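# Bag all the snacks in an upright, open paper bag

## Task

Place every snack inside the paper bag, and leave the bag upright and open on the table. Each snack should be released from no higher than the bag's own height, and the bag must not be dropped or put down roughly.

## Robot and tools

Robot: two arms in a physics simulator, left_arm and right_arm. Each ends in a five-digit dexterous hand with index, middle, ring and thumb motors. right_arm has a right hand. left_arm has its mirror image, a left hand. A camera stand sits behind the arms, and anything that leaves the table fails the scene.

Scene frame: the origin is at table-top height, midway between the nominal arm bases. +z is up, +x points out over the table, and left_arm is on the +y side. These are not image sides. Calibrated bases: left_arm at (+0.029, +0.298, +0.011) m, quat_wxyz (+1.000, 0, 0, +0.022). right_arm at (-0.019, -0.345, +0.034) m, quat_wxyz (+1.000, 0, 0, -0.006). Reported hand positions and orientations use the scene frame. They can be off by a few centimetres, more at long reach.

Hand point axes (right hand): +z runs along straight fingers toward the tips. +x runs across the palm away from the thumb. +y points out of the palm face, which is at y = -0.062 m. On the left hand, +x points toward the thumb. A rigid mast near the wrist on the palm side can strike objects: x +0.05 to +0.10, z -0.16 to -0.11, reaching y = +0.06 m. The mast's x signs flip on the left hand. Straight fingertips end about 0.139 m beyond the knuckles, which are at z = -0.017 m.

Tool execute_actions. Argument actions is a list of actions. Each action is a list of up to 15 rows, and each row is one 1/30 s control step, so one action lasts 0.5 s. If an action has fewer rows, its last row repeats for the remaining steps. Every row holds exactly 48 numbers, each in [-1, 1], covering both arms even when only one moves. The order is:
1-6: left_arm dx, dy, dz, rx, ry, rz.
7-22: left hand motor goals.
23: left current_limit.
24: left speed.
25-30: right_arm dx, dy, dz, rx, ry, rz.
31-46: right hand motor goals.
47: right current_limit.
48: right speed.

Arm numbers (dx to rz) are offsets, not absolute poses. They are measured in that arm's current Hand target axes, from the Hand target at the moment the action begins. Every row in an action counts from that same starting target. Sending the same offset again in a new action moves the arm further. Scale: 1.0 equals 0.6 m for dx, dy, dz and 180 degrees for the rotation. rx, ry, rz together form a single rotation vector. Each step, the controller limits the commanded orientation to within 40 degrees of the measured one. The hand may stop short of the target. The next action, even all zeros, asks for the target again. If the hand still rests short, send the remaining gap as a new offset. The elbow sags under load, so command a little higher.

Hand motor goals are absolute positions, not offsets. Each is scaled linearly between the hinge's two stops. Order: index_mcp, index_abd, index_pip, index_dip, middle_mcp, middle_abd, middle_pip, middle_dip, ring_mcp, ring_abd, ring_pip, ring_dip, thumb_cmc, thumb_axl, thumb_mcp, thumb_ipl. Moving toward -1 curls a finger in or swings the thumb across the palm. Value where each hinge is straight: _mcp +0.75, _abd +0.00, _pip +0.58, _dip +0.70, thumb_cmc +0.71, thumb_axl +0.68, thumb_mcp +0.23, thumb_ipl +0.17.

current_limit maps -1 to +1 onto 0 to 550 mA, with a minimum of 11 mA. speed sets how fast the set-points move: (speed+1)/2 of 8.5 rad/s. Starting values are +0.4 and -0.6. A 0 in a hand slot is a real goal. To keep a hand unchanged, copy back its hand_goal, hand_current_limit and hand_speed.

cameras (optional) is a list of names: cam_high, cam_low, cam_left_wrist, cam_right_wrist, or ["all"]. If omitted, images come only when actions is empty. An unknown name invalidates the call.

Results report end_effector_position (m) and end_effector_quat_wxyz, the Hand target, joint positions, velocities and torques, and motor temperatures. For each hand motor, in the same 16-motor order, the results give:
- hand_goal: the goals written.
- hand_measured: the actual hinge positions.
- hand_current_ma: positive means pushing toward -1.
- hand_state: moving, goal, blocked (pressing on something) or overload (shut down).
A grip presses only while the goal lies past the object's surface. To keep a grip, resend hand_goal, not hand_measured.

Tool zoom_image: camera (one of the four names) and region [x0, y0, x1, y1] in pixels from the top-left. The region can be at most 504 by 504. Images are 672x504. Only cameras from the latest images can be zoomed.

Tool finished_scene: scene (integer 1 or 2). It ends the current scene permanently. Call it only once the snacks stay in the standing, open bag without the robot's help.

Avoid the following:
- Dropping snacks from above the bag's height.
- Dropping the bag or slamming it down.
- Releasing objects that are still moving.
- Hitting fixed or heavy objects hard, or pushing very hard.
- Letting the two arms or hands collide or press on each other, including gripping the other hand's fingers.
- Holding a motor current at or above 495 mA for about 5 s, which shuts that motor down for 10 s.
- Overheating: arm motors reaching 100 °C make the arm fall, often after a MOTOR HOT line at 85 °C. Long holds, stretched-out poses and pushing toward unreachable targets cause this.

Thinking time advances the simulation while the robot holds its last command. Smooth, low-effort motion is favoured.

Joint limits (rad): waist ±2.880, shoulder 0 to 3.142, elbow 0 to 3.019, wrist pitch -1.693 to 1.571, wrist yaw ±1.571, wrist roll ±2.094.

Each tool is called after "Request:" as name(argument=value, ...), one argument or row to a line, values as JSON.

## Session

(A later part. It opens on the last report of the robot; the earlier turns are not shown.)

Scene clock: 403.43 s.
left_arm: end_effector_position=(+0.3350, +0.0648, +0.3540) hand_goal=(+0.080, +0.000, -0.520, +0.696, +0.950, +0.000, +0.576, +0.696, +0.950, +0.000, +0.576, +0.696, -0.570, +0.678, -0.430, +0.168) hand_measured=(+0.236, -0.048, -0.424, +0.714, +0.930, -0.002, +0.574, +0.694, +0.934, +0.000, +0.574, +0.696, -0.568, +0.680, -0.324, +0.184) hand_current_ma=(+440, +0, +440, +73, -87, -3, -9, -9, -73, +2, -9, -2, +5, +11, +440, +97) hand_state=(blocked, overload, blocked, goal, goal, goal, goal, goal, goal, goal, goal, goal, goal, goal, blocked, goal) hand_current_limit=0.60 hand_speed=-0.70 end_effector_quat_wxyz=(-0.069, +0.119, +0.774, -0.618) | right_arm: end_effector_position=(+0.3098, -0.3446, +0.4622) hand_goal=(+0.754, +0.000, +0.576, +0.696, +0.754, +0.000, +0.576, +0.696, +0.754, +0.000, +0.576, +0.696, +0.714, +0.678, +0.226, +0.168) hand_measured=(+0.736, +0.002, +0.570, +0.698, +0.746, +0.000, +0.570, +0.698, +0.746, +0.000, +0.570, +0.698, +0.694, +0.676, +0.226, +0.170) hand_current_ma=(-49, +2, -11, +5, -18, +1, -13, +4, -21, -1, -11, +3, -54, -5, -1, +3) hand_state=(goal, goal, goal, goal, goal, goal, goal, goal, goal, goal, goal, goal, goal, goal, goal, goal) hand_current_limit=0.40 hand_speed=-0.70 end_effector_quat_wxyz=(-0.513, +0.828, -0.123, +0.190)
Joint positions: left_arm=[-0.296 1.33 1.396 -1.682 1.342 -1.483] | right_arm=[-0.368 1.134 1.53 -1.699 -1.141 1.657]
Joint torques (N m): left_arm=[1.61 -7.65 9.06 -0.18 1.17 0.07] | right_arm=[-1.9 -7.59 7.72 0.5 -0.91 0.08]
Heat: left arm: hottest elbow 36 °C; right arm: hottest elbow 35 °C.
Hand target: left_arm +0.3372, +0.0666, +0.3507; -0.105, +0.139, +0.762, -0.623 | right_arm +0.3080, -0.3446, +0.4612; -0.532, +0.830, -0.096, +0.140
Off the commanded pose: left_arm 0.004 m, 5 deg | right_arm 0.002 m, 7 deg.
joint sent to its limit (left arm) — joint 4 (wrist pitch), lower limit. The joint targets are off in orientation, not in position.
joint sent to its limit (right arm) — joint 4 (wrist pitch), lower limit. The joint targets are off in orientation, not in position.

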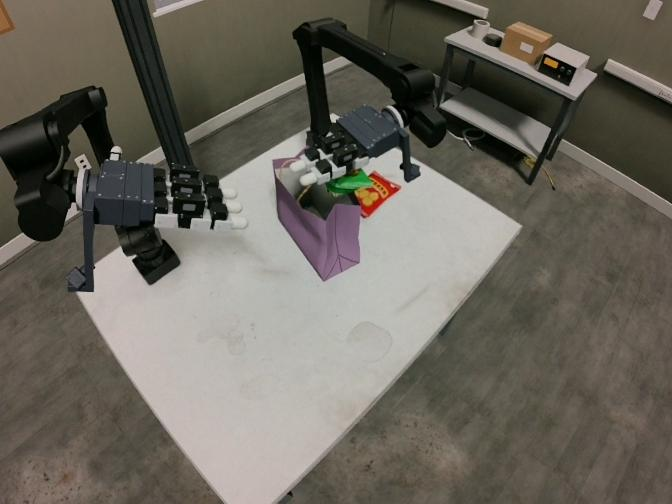

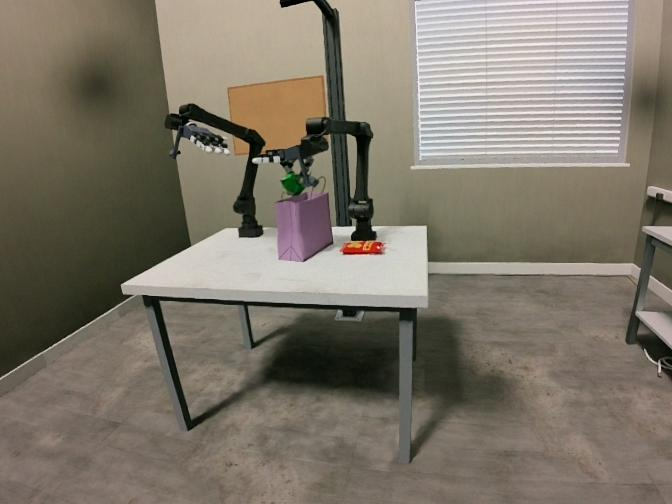

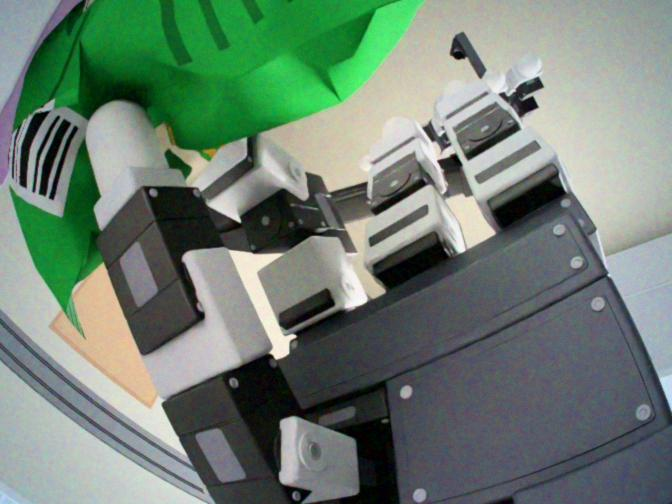

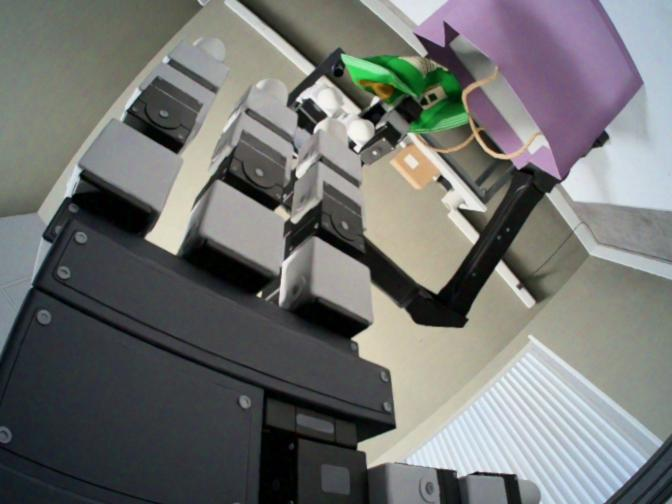

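Request:
execute_actions(
  actions=[
    [[0.0541,0.0,0.0408,0,0,0,0.08,0,-0.52,0.696,0.95,0,0.576,0.696,0.95,0,0.576,0.696,-0.571,0.678,-0.43,0.168,0.6,-0.7,0,0,0,0,0,0,0.754,0,0.576,0.696,0.754,0,0.576,0.696,0.754,0,0.576,0.696,0.714,0.678,0.226,0.168,0.4,-0.7]],
  ],
  cameras=["cam_high","cam_low","cam_right_wrist"],
)

Request:
zoom_image(
  camera="cam_high",
  region=[260, 110, 400, 220],
)

Request:
zoom_image(
  camera="cam_low",
  region=[240, 120, 340, 210],
)

Request:
zoom_image(
  camera="cam_right_wrist",
  region=[300, 0, 672, 250],
)

Scene clock: 405.60 s.
left_arm: end_effector_position=(+0.3058, +0.0559, +0.3411) hand_goal=(+0.080, +0.000, -0.520, +0.696, +0.950, +0.000, +0.576, +0.696, +0.950, +0.000, +0.576, +0.696, -0.570, +0.678, -0.430, +0.168) hand_measured=(+0.236, -0.048, -0.424, +0.714, +0.930, -0.002, +0.574, +0.694, +0.934, +0.000, +0.574, +0.696, -0.568, +0.680, -0.324, +0.184) hand_current_ma=(+440, +0, +440, +75, -87, -3, -9, -9, -73, +2, -9, -2, +8, +12, +440, +97) hand_state=(blocked, overload, blocked, goal, goal, goal, goal, goal, goal, goal, goal, goal, goal, goal, blocked, goal) hand_current_limit=0.60 hand_speed=-0.70 end_effector_quat_wxyz=(-0.096, +0.125, +0.769, -0.620) | right_arm: end_effector_position=(+0.3098, -0.3446, +0.4622) hand_goal=(+0.754, +0.000, +0.576, +0.696, +0.754, +0.000, +0.576, +0.696, +0.754, +0.000, +0.576, +0.696, +0.714, +0.678, +0.226, +0.168) hand_measured=(+0.736, +0.002, +0.570, +0.698, +0.746, +0.000, +0.570, +0.698, +0.746, +0.000, +0.570, +0.698, +0.694, +0.676, +0.226, +0.170) hand_current_ma=(-49, +2, -11, +5, -18, +1, -13, +4, -21, -1, -11, +3, -54, -5, -1, +3) hand_state=(goal, goal, goal, goal, goal, goal, goal, goal, goal, goal, goal, goal, goal, goal, goal, goal) hand_current_limit=0.40 hand_speed=-0.70 end_effector_quat_wxyz=(-0.513, +0.828, -0.123, +0.190)
Joint positions: left_arm=[-0.339 1.296 1.324 -1.682 1.355 -1.477] | right_arm=[-0.368 1.134 1.53 -1.699 -1.141 1.657]
Joint torques (N m): left_arm=[0.62 -9.52 8.69 -0.24 1.31 0.06] | right_arm=[-1.61 -7.65 7.87 0.28 -0.85 0.12]
Heat: left arm: hottest elbow 36 °C; right arm: hottest elbow 35 °C.
Hand target: left_arm +0.2985, +0.0552, +0.3453; -0.105, +0.139, +0.762, -0.623 | right_arm +0.3080, -0.3446, +0.4612; -0.532, +0.830, -0.096, +0.140
Off the commanded pose: left_arm 0.008 m, 2 deg | right_arm 0.002 m, 7 deg.
joint sent to its limit (left arm) — joint 4 (wrist pitch), lower limit. The joint targets still meet the commanded pose.
joint sent to its limit (right arm) — joint 4 (wrist pitch), lower limit. The joint targets are off in orientation, not in position.
Images, in order (width x height): cam_high 672x504, cam_low 672x504, cam_right_wrist 672x504.

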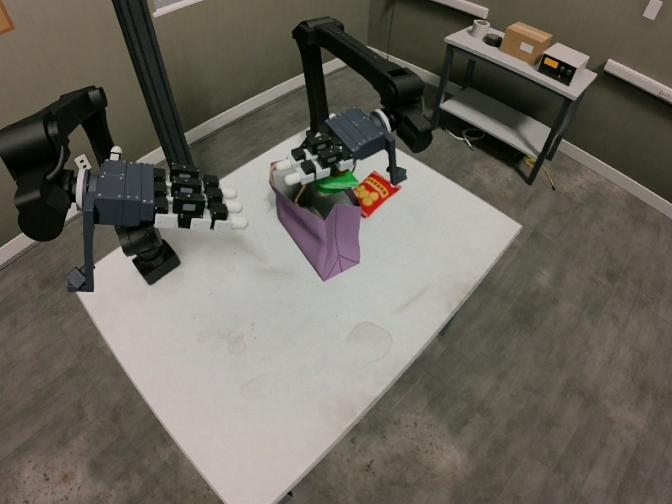

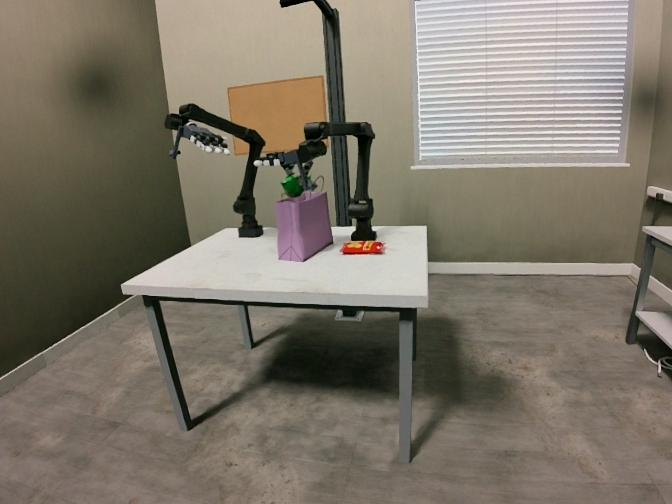

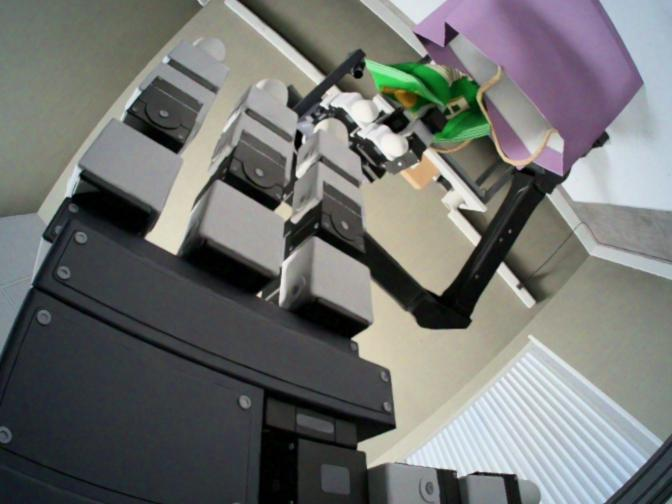

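Scaled by 3.600.

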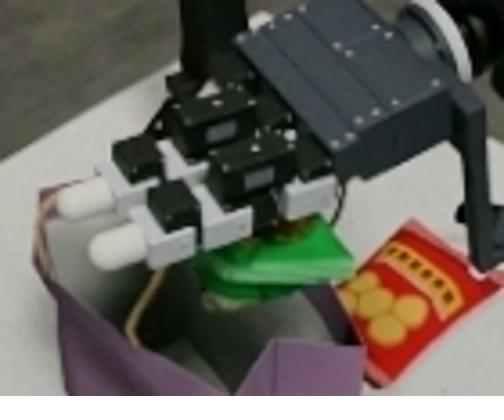

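Scaled by 5.040.

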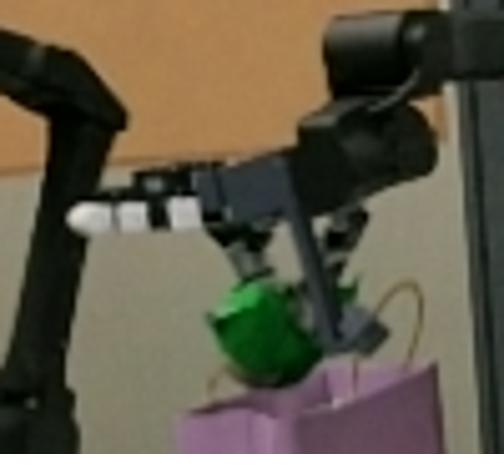

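Scaled by 1.355 from the camera's 672x504 image, which has a finer 960x720 frame.

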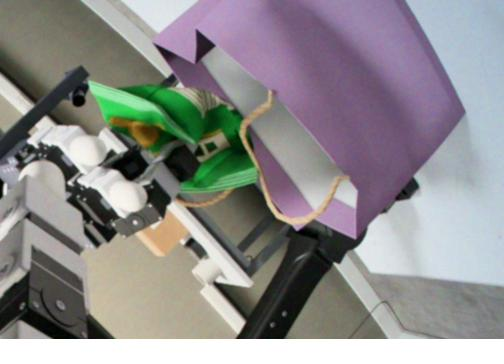

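Request:
execute_actions(
  actions=[
    [[0.0,0.0652,0.0139,0,0,0,0.08,0,-0.52,0.696,0.95,0,0.576,0.696,0.95,0,0.576,0.696,-0.571,0.678,-0.43,0.168,0.6,-0.7,0,0,0,0,0,0,0.754,0,0.576,0.696,0.754,0,0.576,0.696,0.754,0,0.576,0.696,0.714,0.678,0.226,0.168,0.4,-0.7]],
  ],
  cameras=["cam_high","cam_low","cam_right_wrist"],
)

Request:
zoom_image(
  camera="cam_high",
  region=[260, 110, 400, 220],
)

Request:
zoom_image(
  camera="cam_low",
  region=[240, 120, 340, 210],
)

Request:
zoom_image(
  camera="cam_right_wrist",
  region=[300, 0, 672, 250],
)

Scene clock: 407.20 s.
left_arm: end_effector_position=(+0.2993, +0.0576, +0.3103) hand_goal=(+0.080, +0.000, -0.520, +0.696, +0.950, +0.000, +0.576, +0.696, +0.950, +0.000, +0.576, +0.696, -0.570, +0.678, -0.430, +0.168) hand_measured=(+0.236, -0.048, -0.424, +0.714, +0.930, -0.002, +0.574, +0.694, +0.934, +0.000, +0.574, +0.696, -0.568, +0.680, -0.324, +0.184) hand_current_ma=(+440, +0, +440, +75, -87, -3, -9, -9, -73, +2, -9, -2, +7, +12, +440, +97) hand_state=(blocked, overload, blocked, goal, goal, goal, goal, goal, goal, goal, goal, goal, goal, goal, blocked, goal) hand_current_limit=0.60 hand_speed=-0.70 end_effector_quat_wxyz=(-0.094, +0.141, +0.764, -0.623) | right_arm: end_effector_position=(+0.3098, -0.3446, +0.4622) hand_goal=(+0.754, +0.000, +0.576, +0.696, +0.754, +0.000, +0.576, +0.696, +0.754, +0.000, +0.576, +0.696, +0.714, +0.678, +0.226, +0.168) hand_measured=(+0.736, +0.002, +0.570, +0.698, +0.746, +0.000, +0.570, +0.698, +0.746, +0.000, +0.570, +0.698, +0.694, +0.676, +0.226, +0.170) hand_current_ma=(-49, +2, -11, +5, -18, +1, -13, +4, -21, -1, -11, +3, -54, -5, -1, +3) hand_state=(goal, goal, goal, goal, goal, goal, goal, goal, goal, goal, goal, goal, goal, goal, goal, goal) hand_current_limit=0.40 hand_speed=-0.70 end_effector_quat_wxyz=(-0.513, +0.828, -0.123, +0.190)
Joint positions: left_arm=[-0.339 1.297 1.241 -1.682 1.359 -1.367] | right_arm=[-0.368 1.134 1.53 -1.699 -1.141 1.657]
Joint torques (N m): left_arm=[0.62 -6.53 8.85 -0.34 1.31 0.08] | right_arm=[-1.44 -7.53 7.68 0.49 -0.9 0.09]
Heat: left arm: hottest elbow 36 °C; right arm: hottest elbow 35 °C.
Hand target: left_arm +0.2990, +0.0547, +0.3054; -0.105, +0.139, +0.762, -0.623 | right_arm +0.3080, -0.3446, +0.4612; -0.532, +0.830, -0.096, +0.140
Off the commanded pose: left_arm 0.006 m, 1 deg | right_arm 0.002 m, 7 deg.
joint sent to its limit (left arm) — joint 4 (wrist pitch), lower limit. The joint targets still meet the commanded pose.
joint sent to its limit (right arm) — joint 4 (wrist pitch), lower limit. The joint targets are off in orientation, not in position.
Images, in order (width x height): cam_high 672x504, cam_low 672x504, cam_right_wrist 672x504.

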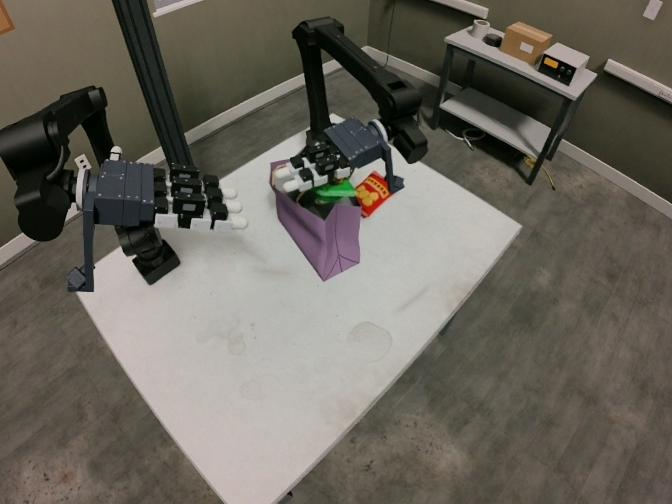

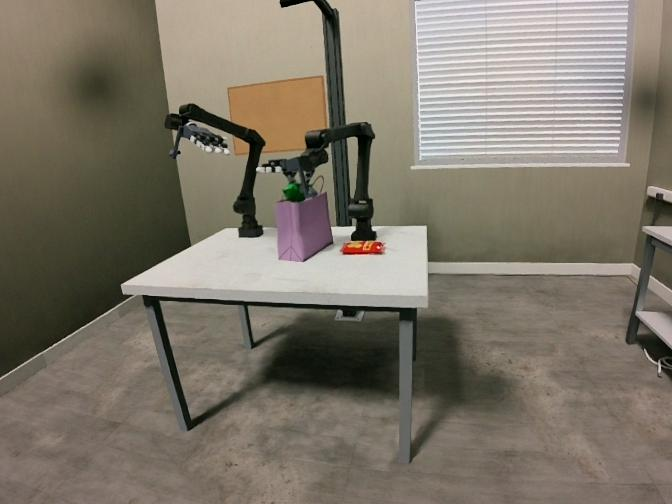

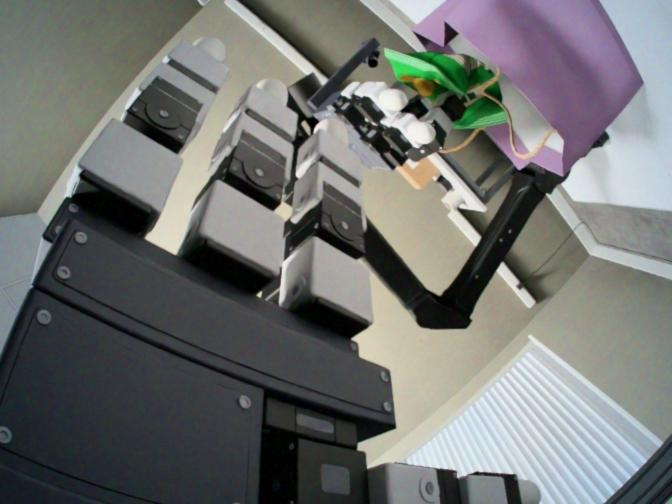

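Scaled by 3.600.

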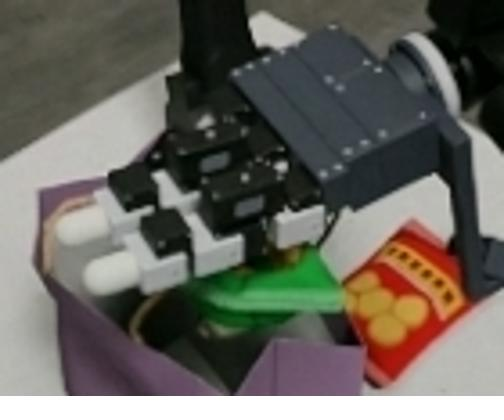

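Scaled by 5.040.

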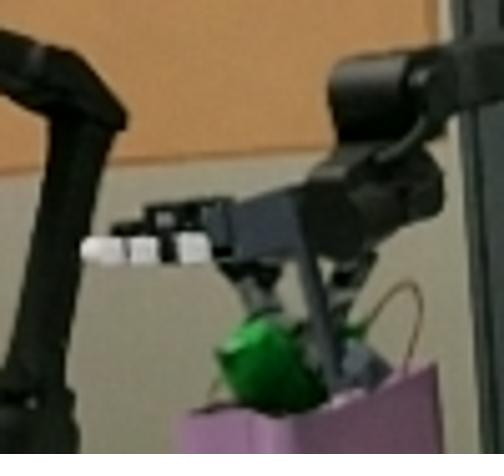

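Scaled by 1.355 from the camera's 672x504 image, which has a finer 960x720 frame.

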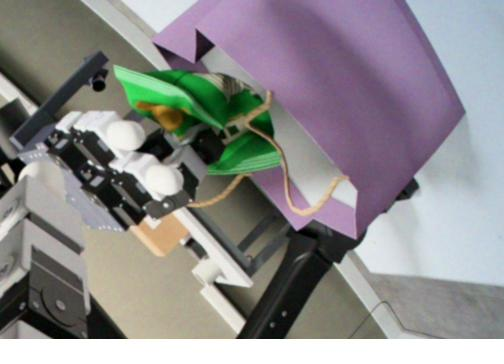

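Request:
execute_actions(
  actions=[
    [[0.015,0.0376,0.0235,0,0,0,0.08,0,-0.52,0.696,0.95,0,0.576,0.696,0.95,0,0.576,0.696,-0.571,0.678,-0.43,0.168,0.6,-0.7,0,0,0,0,0,0,0.754,0,0.576,0.696,0.754,0,0.576,0.696,0.754,0,0.576,0.696,0.714,0.678,0.226,0.168,0.4,-0.7]],
  ],
  cameras=["cam_high","cam_low","cam_left_wrist","cam_right_wrist"],
)

Request:
zoom_image(
  camera="cam_high",
  region=[260, 110, 400, 220],
)

Request:
zoom_image(
  camera="cam_low",
  region=[240, 120, 340, 210],
)

Request:
zoom_image(
  camera="cam_right_wrist",
  region=[300, 0, 672, 250],
)

Scene clock: 409.80 s.
left_arm: end_effector_position=(+0.2937, +0.0517, +0.2793) hand_goal=(+0.080, +0.000, -0.520, +0.696, +0.950, +0.000, +0.576, +0.696, +0.950, +0.000, +0.576, +0.696, -0.570, +0.678, -0.430, +0.168) hand_measured=(+0.236, -0.046, -0.424, +0.714, +0.930, -0.002, +0.574, +0.694, +0.934, +0.000, +0.574, +0.696, -0.568, +0.682, -0.324, +0.184) hand_current_ma=(+440, +0, +437, +80, -87, -3, -9, -9, -73, +2, -9, -2, +9, +14, +440, +97) hand_state=(blocked, overload, blocked, goal, goal, goal, goal, goal, goal, goal, goal, goal, goal, goal, blocked, goal) hand_current_limit=0.60 hand_speed=-0.70 end_effector_quat_wxyz=(-0.105, +0.134, +0.763, -0.623) | right_arm: end_effector_position=(+0.3098, -0.3446, +0.4622) hand_goal=(+0.754, +0.000, +0.576, +0.696, +0.754, +0.000, +0.576, +0.696, +0.754, +0.000, +0.576, +0.696, +0.714, +0.678, +0.226, +0.168) hand_measured=(+0.736, +0.002, +0.570, +0.698, +0.746, +0.000, +0.570, +0.698, +0.746, +0.000, +0.570, +0.698, +0.694, +0.676, +0.226, +0.170) hand_current_ma=(-49, +2, -11, +5, -18, +1, -13, +4, -21, -1, -11, +3, -54, -5, -1, +3) hand_state=(goal, goal, goal, goal, goal, goal, goal, goal, goal, goal, goal, goal, goal, goal, goal, goal) hand_current_limit=0.40 hand_speed=-0.70 end_effector_quat_wxyz=(-0.513, +0.828, -0.123, +0.190)
Joint positions: left_arm=[-0.358 1.297 1.156 -1.553 1.367 -1.438] | right_arm=[-0.368 1.134 1.53 -1.699 -1.141 1.657]
Joint torques (N m): left_arm=[0.26 -8.94 8.25 0.36 1.19 -0.07] | right_arm=[-1.14 -7.59 7.9 0.54 -0.92 0.1]
Heat: left arm: hottest elbow 36 °C; right arm: hottest elbow 35 °C.
Hand target: left_arm +0.2876, +0.0490, +0.2803; -0.105, +0.139, +0.762, -0.623 | right_arm +0.3080, -0.3446, +0.4612; -0.532, +0.830, -0.096, +0.140
Off the commanded pose: left_arm 0.007 m, 1 deg | right_arm 0.002 m, 7 deg.
joint sent to its limit (right arm) — joint 4 (wrist pitch), lower limit. The joint targets are off in orientation, not in position.

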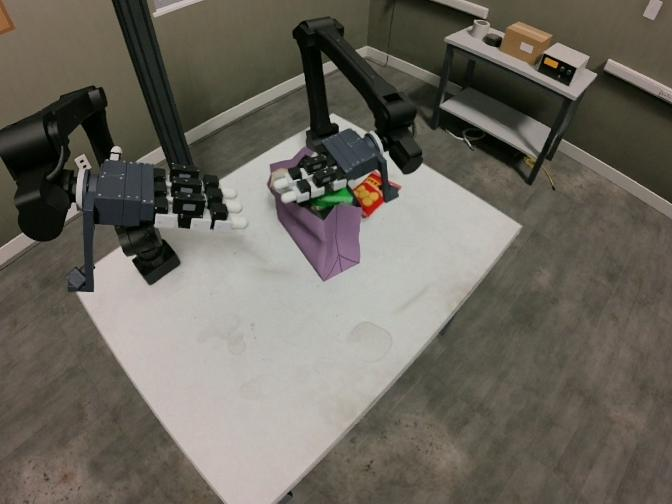

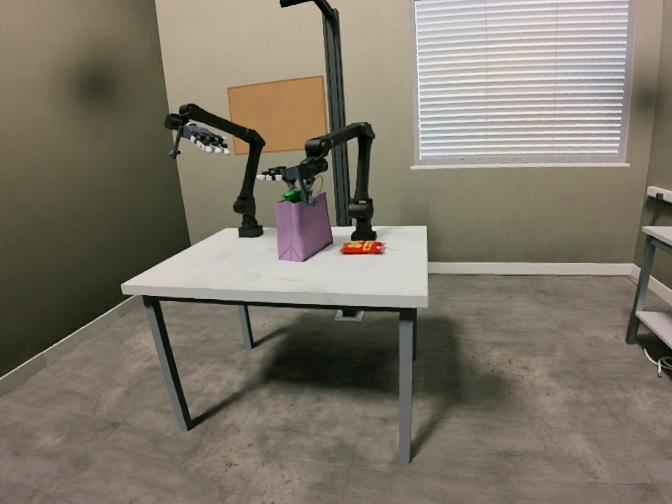

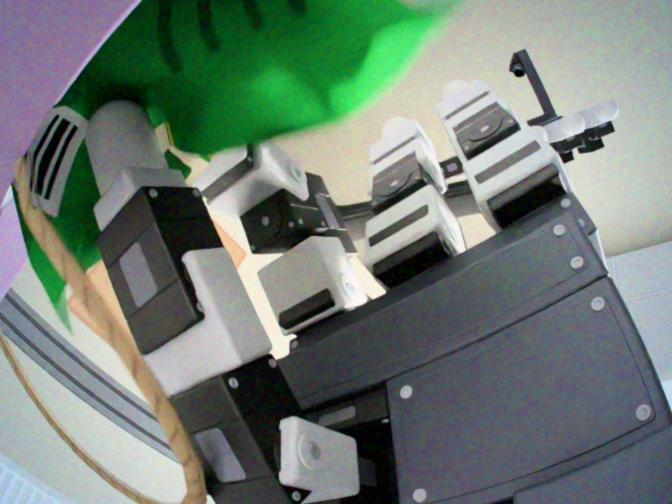

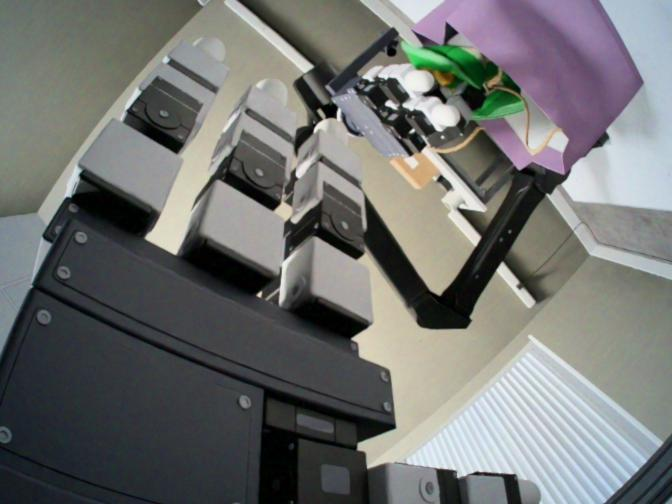

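Scaled by 3.600.

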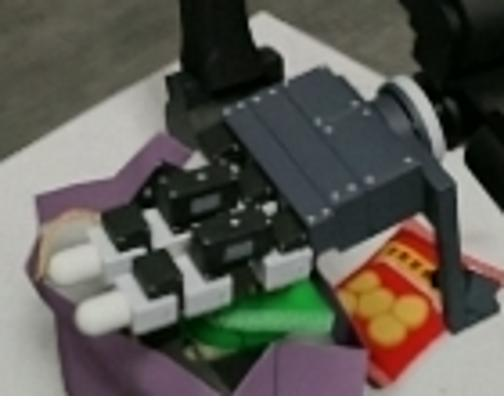

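Scaled by 5.040.

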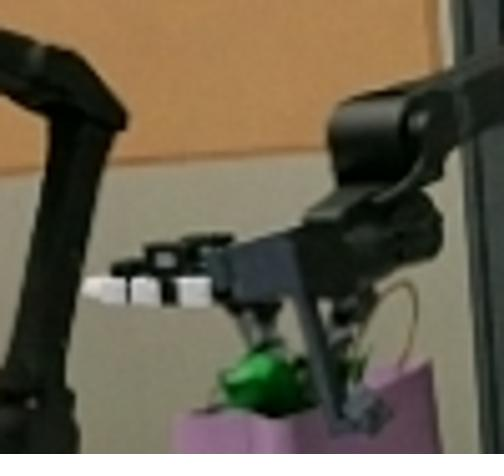

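Scaled by 1.355 from the camera's 672x504 image, which has a finer 960x720 frame.

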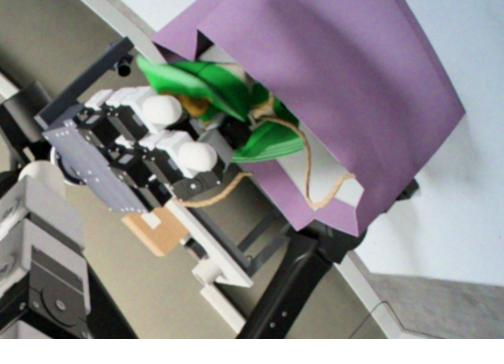

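Request:
execute_actions(
  actions=[
    [[0.0,0.0245,0.0052,0,0,0,0.08,0,-0.52,0.696,0.95,0,0.576,0.696,0.95,0,0.576,0.696,-0.571,0.678,-0.43,0.168,0.6,-0.7,0,0,0,0,0,0,0.754,0,0.576,0.696,0.754,0,0.576,0.696,0.754,0,0.576,0.696,0.714,0.678,0.226,0.168,0.4,-0.7]],
    [[0.0,0.0,0.0,0,0,0,0.25,0,-0.35,0.696,0.95,0,0.576,0.696,0.95,0,0.576,0.696,-0.571,0.678,-0.15,0.168,0.4,-0.6,0,0,0,0,0,0,0.754,0,0.576,0.696,0.754,0,0.576,0.696,0.754,0,0.576,0.696,0.714,0.678,0.226,0.168,0.4,-0.7]],
  ],
  cameras=["cam_high","cam_low","cam_left_wrist","cam_right_wrist"],
)

Request:
zoom_image(
  camera="cam_high",
  region=[260, 110, 400, 220],
)

Request:
zoom_image(
  camera="cam_low",
  region=[240, 120, 340, 210],
)

Request:
zoom_image(
  camera="cam_right_wrist",
  region=[300, 0, 672, 250],
)

Scene clock: 412.50 s.
left_arm: end_effector_position=(+0.2924, +0.0518, +0.2653) hand_goal=(+0.250, +0.000, -0.350, +0.696, +0.950, +0.000, +0.576, +0.696, +0.950, +0.000, +0.576, +0.696, -0.570, +0.678, -0.150, +0.168) hand_measured=(+0.246, -0.046, -0.352, +0.700, +0.930, -0.002, +0.574, +0.694, +0.934, +0.000, +0.574, +0.696, -0.568, +0.680, -0.150, +0.170) hand_current_ma=(-13, +0, -5, +13, -87, -3, -9, -9, -73, +2, -9, -2, +5, +9, -2, +14) hand_state=(goal, overload, goal, goal, goal, goal, goal, goal, goal, goal, goal, goal, goal, goal, goal, goal) hand_current_limit=0.40 hand_speed=-0.60 end_effector_quat_wxyz=(-0.104, +0.133, +0.764, -0.623) | right_arm: end_effector_position=(+0.3098, -0.3446, +0.4622) hand_goal=(+0.754, +0.000, +0.576, +0.696, +0.754, +0.000, +0.576, +0.696, +0.754, +0.000, +0.576, +0.696, +0.714, +0.678, +0.226, +0.168) hand_measured=(+0.736, +0.002, +0.570, +0.698, +0.746, +0.000, +0.570, +0.698, +0.746, +0.000, +0.570, +0.698, +0.694, +0.676, +0.226, +0.170) hand_current_ma=(-49, +2, -11, +5, -18, +1, -13, +4, -21, -1, -11, +3, -54, -5, -1, +3) hand_state=(goal, goal, goal, goal, goal, goal, goal, goal, goal, goal, goal, goal, goal, goal, goal, goal) hand_current_limit=0.40 hand_speed=-0.70 end_effector_quat_wxyz=(-0.513, +0.828, -0.123, +0.190)
Joint positions: left_arm=[-0.359 1.297 1.119 -1.505 1.367 -1.451] | right_arm=[-0.368 1.134 1.53 -1.699 -1.141 1.657]
Joint torques (N m): left_arm=[0.5 -8.53 8.34 0.46 1.16 -0.05] | right_arm=[-1.61 -8.06 7.73 0.42 -0.91 0.09]
Heat: left arm: hottest elbow 36 °C; right arm: hottest elbow 35 °C.
Hand target: left_arm +0.2877, +0.0489, +0.2653; -0.105, +0.139, +0.762, -0.623 | right_arm +0.3080, -0.3446, +0.4612; -0.532, +0.830, -0.096, +0.140
Off the commanded pose: left_arm 0.006 m, 1 deg | right_arm 0.002 m, 7 deg.
joint sent to its limit (right arm) — joint 4 (wrist pitch), lower limit. The joint targets are off in orientation, not in position.

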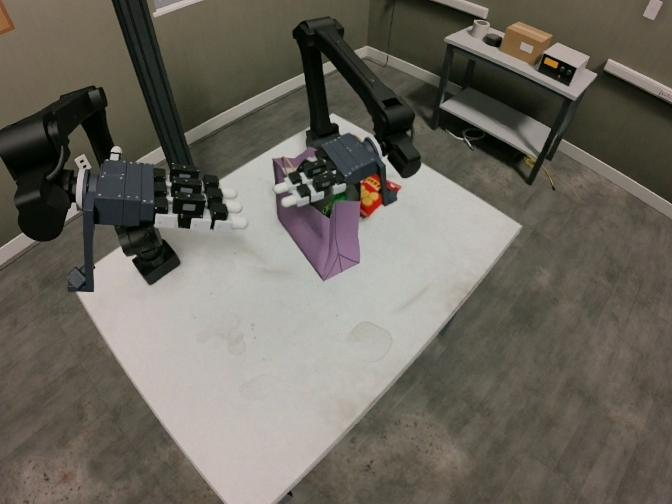

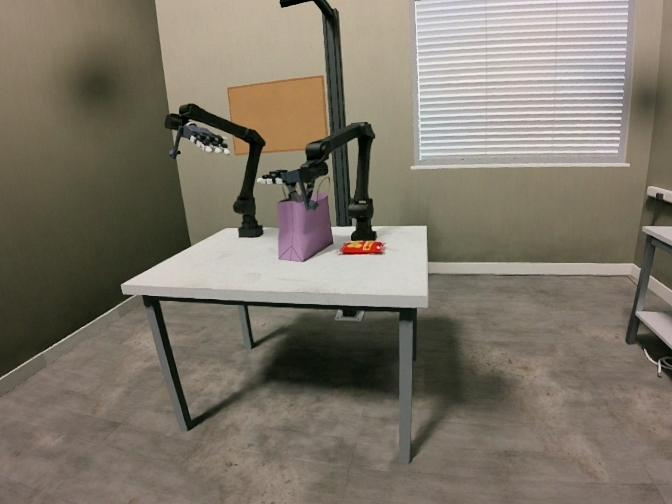

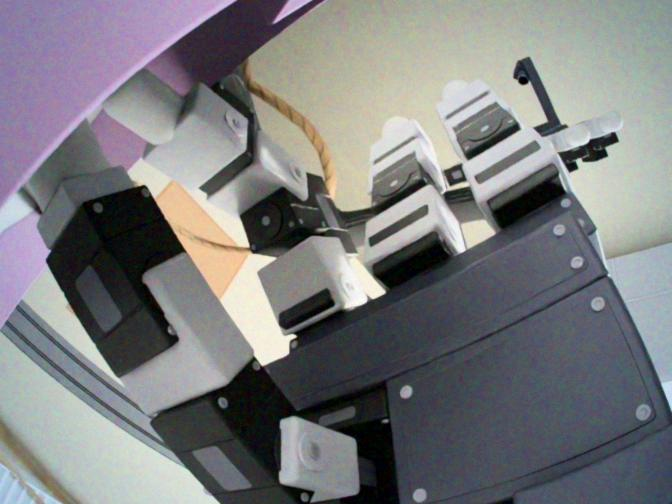

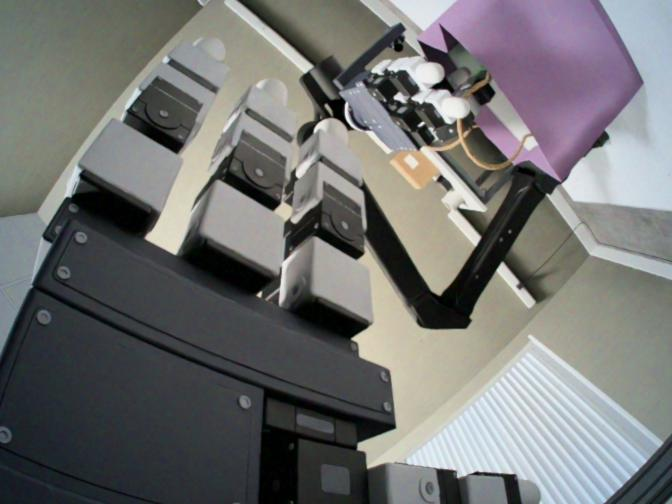

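Scaled by 3.600.

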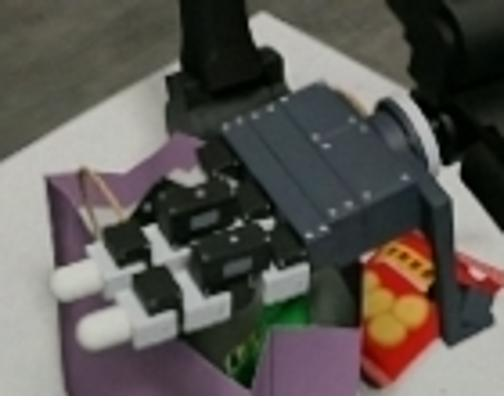

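Scaled by 5.040.

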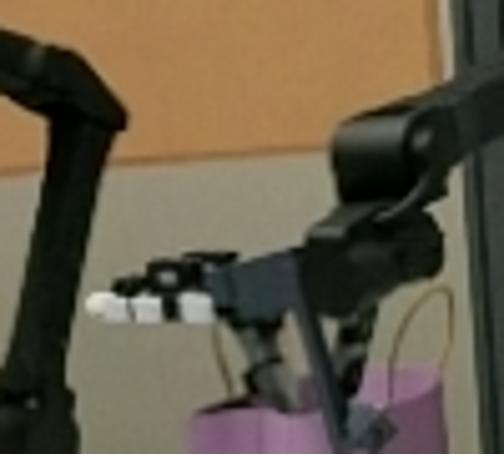

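Scaled by 1.355 from the camera's 672x504 image, which has a finer 960x720 frame.

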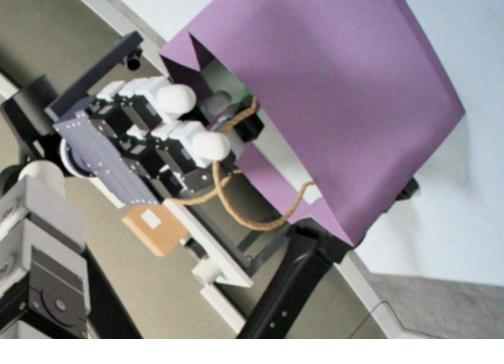

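Request:
execute_actions(
  actions=[
    [[-0.0035,0.0045,-0.022,0,0,0,0.02,0,-0.15,0.696,0.95,0,0.576,0.696,0.95,0,0.576,0.696,-0.571,0.678,-0.2,0.168,0.4,-0.6,0,0,0,0,0,0,0.754,0,0.576,0.696,0.754,0,0.576,0.696,0.754,0,0.576,0.696,0.714,0.678,0.226,0.168,0.4,-0.7]],
    [[0.0,-0.0489,-0.0104,0,0,0,0.02,0,-0.15,0.696,0.95,0,0.576,0.696,0.95,0,0.576,0.696,-0.571,0.678,-0.25,0.168,0.4,-0.6,0,0,0,0,0,0,0.754,0,0.576,0.696,0.754,0,0.576,0.696,0.754,0,0.576,0.696,0.714,0.678,0.226,0.168,0.4,-0.7]],
  ],
  cameras=["cam_high","cam_low","cam_left_wrist","cam_right_wrist"],
)

Request:
zoom_image(
  camera="cam_high",
  region=[260, 110, 400, 220],
)

Request:
zoom_image(
  camera="cam_right_wrist",
  region=[300, 0, 672, 250],
)

Scene clock: 415.83 s.
left_arm: end_effector_position=(+0.2799, +0.0609, +0.2749) hand_goal=(+0.020, +0.000, -0.150, +0.696, +0.950, +0.000, +0.576, +0.696, +0.950, +0.000, +0.576, +0.696, -0.570, +0.678, -0.250, +0.168) hand_measured=(+0.018, -0.046, -0.152, +0.700, +0.930, -0.002, +0.574, +0.694, +0.934, +0.000, +0.574, +0.696, -0.568, +0.680, -0.244, +0.170) hand_current_ma=(-4, +0, -8, +12, -87, -3, -9, -9, -73, +2, -9, -2, +4, +8, +33, +13) hand_state=(goal, overload, goal, goal, goal, goal, goal, goal, goal, goal, goal, goal, goal, goal, goal, goal) hand_current_limit=0.40 hand_speed=-0.60 end_effector_quat_wxyz=(-0.122, +0.127, +0.765, -0.620) | right_arm: end_effector_position=(+0.3098, -0.3446, +0.4622) hand_goal=(+0.754, +0.000, +0.576, +0.696, +0.754, +0.000, +0.576, +0.696, +0.754, +0.000, +0.576, +0.696, +0.714, +0.678, +0.226, +0.168) hand_measured=(+0.736, +0.002, +0.570, +0.698, +0.746, +0.000, +0.570, +0.698, +0.746, +0.000, +0.570, +0.698, +0.694, +0.676, +0.226, +0.170) hand_current_ma=(-49, +2, -11, +5, -18, +1, -13, +4, -21, -1, -11, +3, -54, -5, -1, +3) hand_state=(goal, goal, goal, goal, goal, goal, goal, goal, goal, goal, goal, goal, goal, goal, goal, goal) hand_current_limit=0.40 hand_speed=-0.70 end_effector_quat_wxyz=(-0.513, +0.828, -0.123, +0.190)
Joint positions: left_arm=[-0.346 1.301 1.141 -1.676 1.36 -1.328] | right_arm=[-0.368 1.134 1.53 -1.699 -1.141 1.657]
Joint torques (N m): left_arm=[2.02 -7.88 12.94 -0.72 0.99 -0.04] | right_arm=[-1.55 -7.47 7.86 0.49 -0.89 0.11]
Heat: left arm: hottest elbow 36 °C; right arm: hottest elbow 35 °C.
Hand target: left_arm +0.2940, +0.0611, +0.2952; -0.105, +0.139, +0.762, -0.623 | right_arm +0.3080, -0.3446, +0.4612; -0.532, +0.830, -0.096, +0.140
Off the commanded pose: left_arm 0.025 m, 2 deg | right_arm 0.002 m, 7 deg.
joint sent to its limit (left arm) — joint 4 (wrist pitch), lower limit. The joint targets still meet the commanded pose.
joint sent to its limit (right arm) — joint 4 (wrist pitch), lower limit. The joint targets are off in orientation, not in position.

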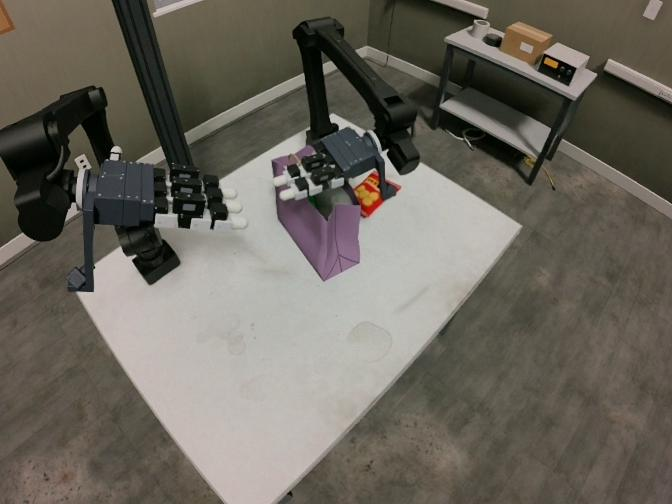

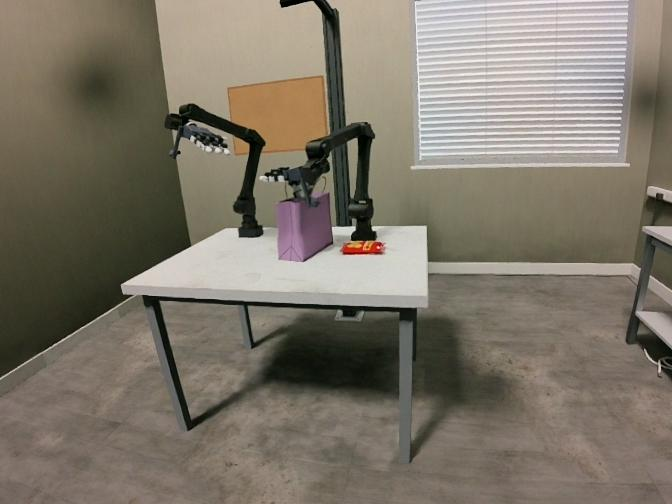

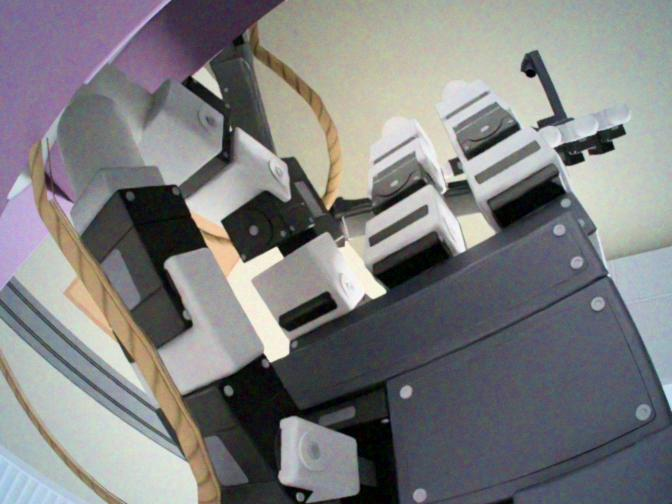

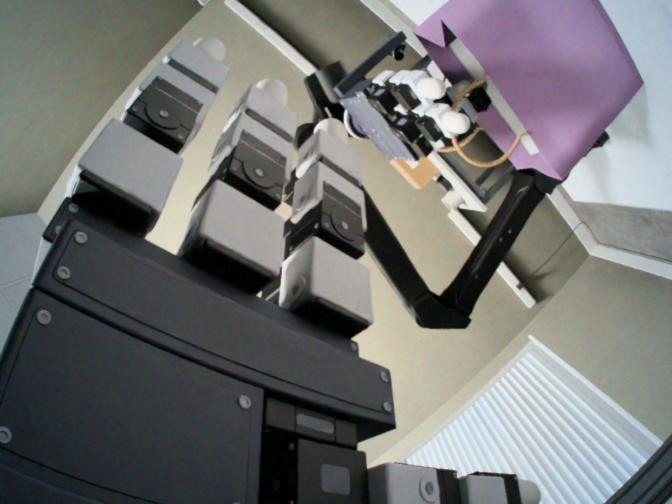

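Scaled by 3.600.

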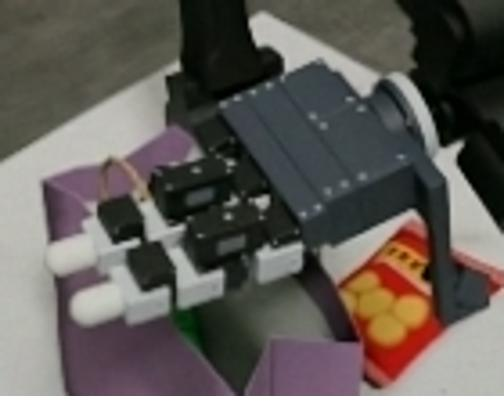

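Scaled by 1.355 from the camera's 672x504 image, which has a finer 960x720 frame.

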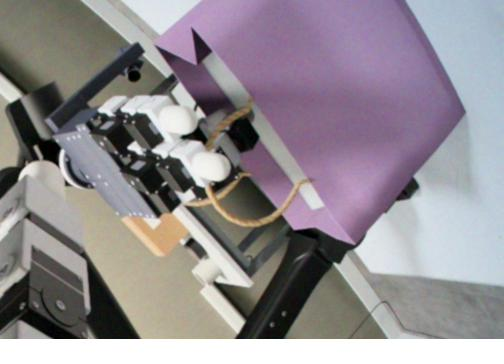

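Request:
zoom_image(
  camera="cam_left_wrist",
  region=[0, 0, 400, 300],
)

Request:
zoom_image(
  camera="cam_right_wrist",
  region=[400, 40, 560, 180],
)

Request:
zoom_image(
  camera="cam_low",
  region=[250, 150, 350, 220],
)

Scaled by 1.260 from the camera's 672x504 image, which has a finer 960x720 frame.

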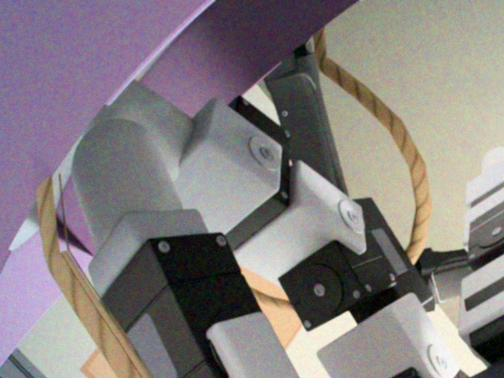

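Scaled by 3.150 from the camera's 672x504 image, which has a finer 960x720 frame.

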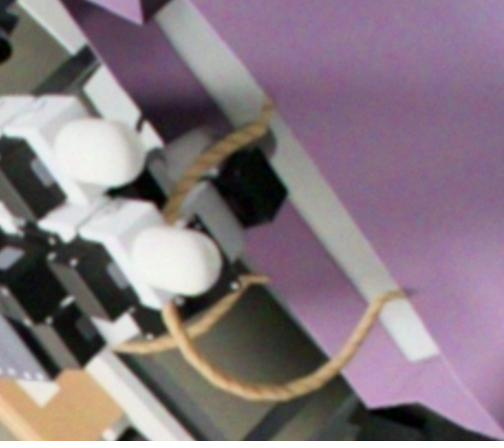

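Scaled by 5.040.

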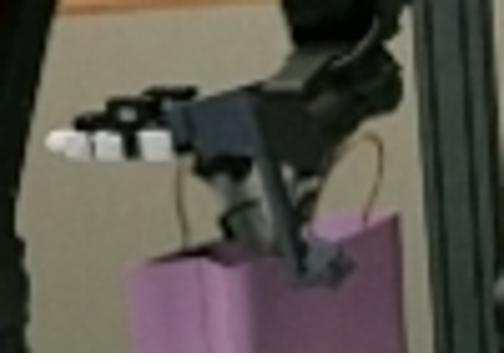

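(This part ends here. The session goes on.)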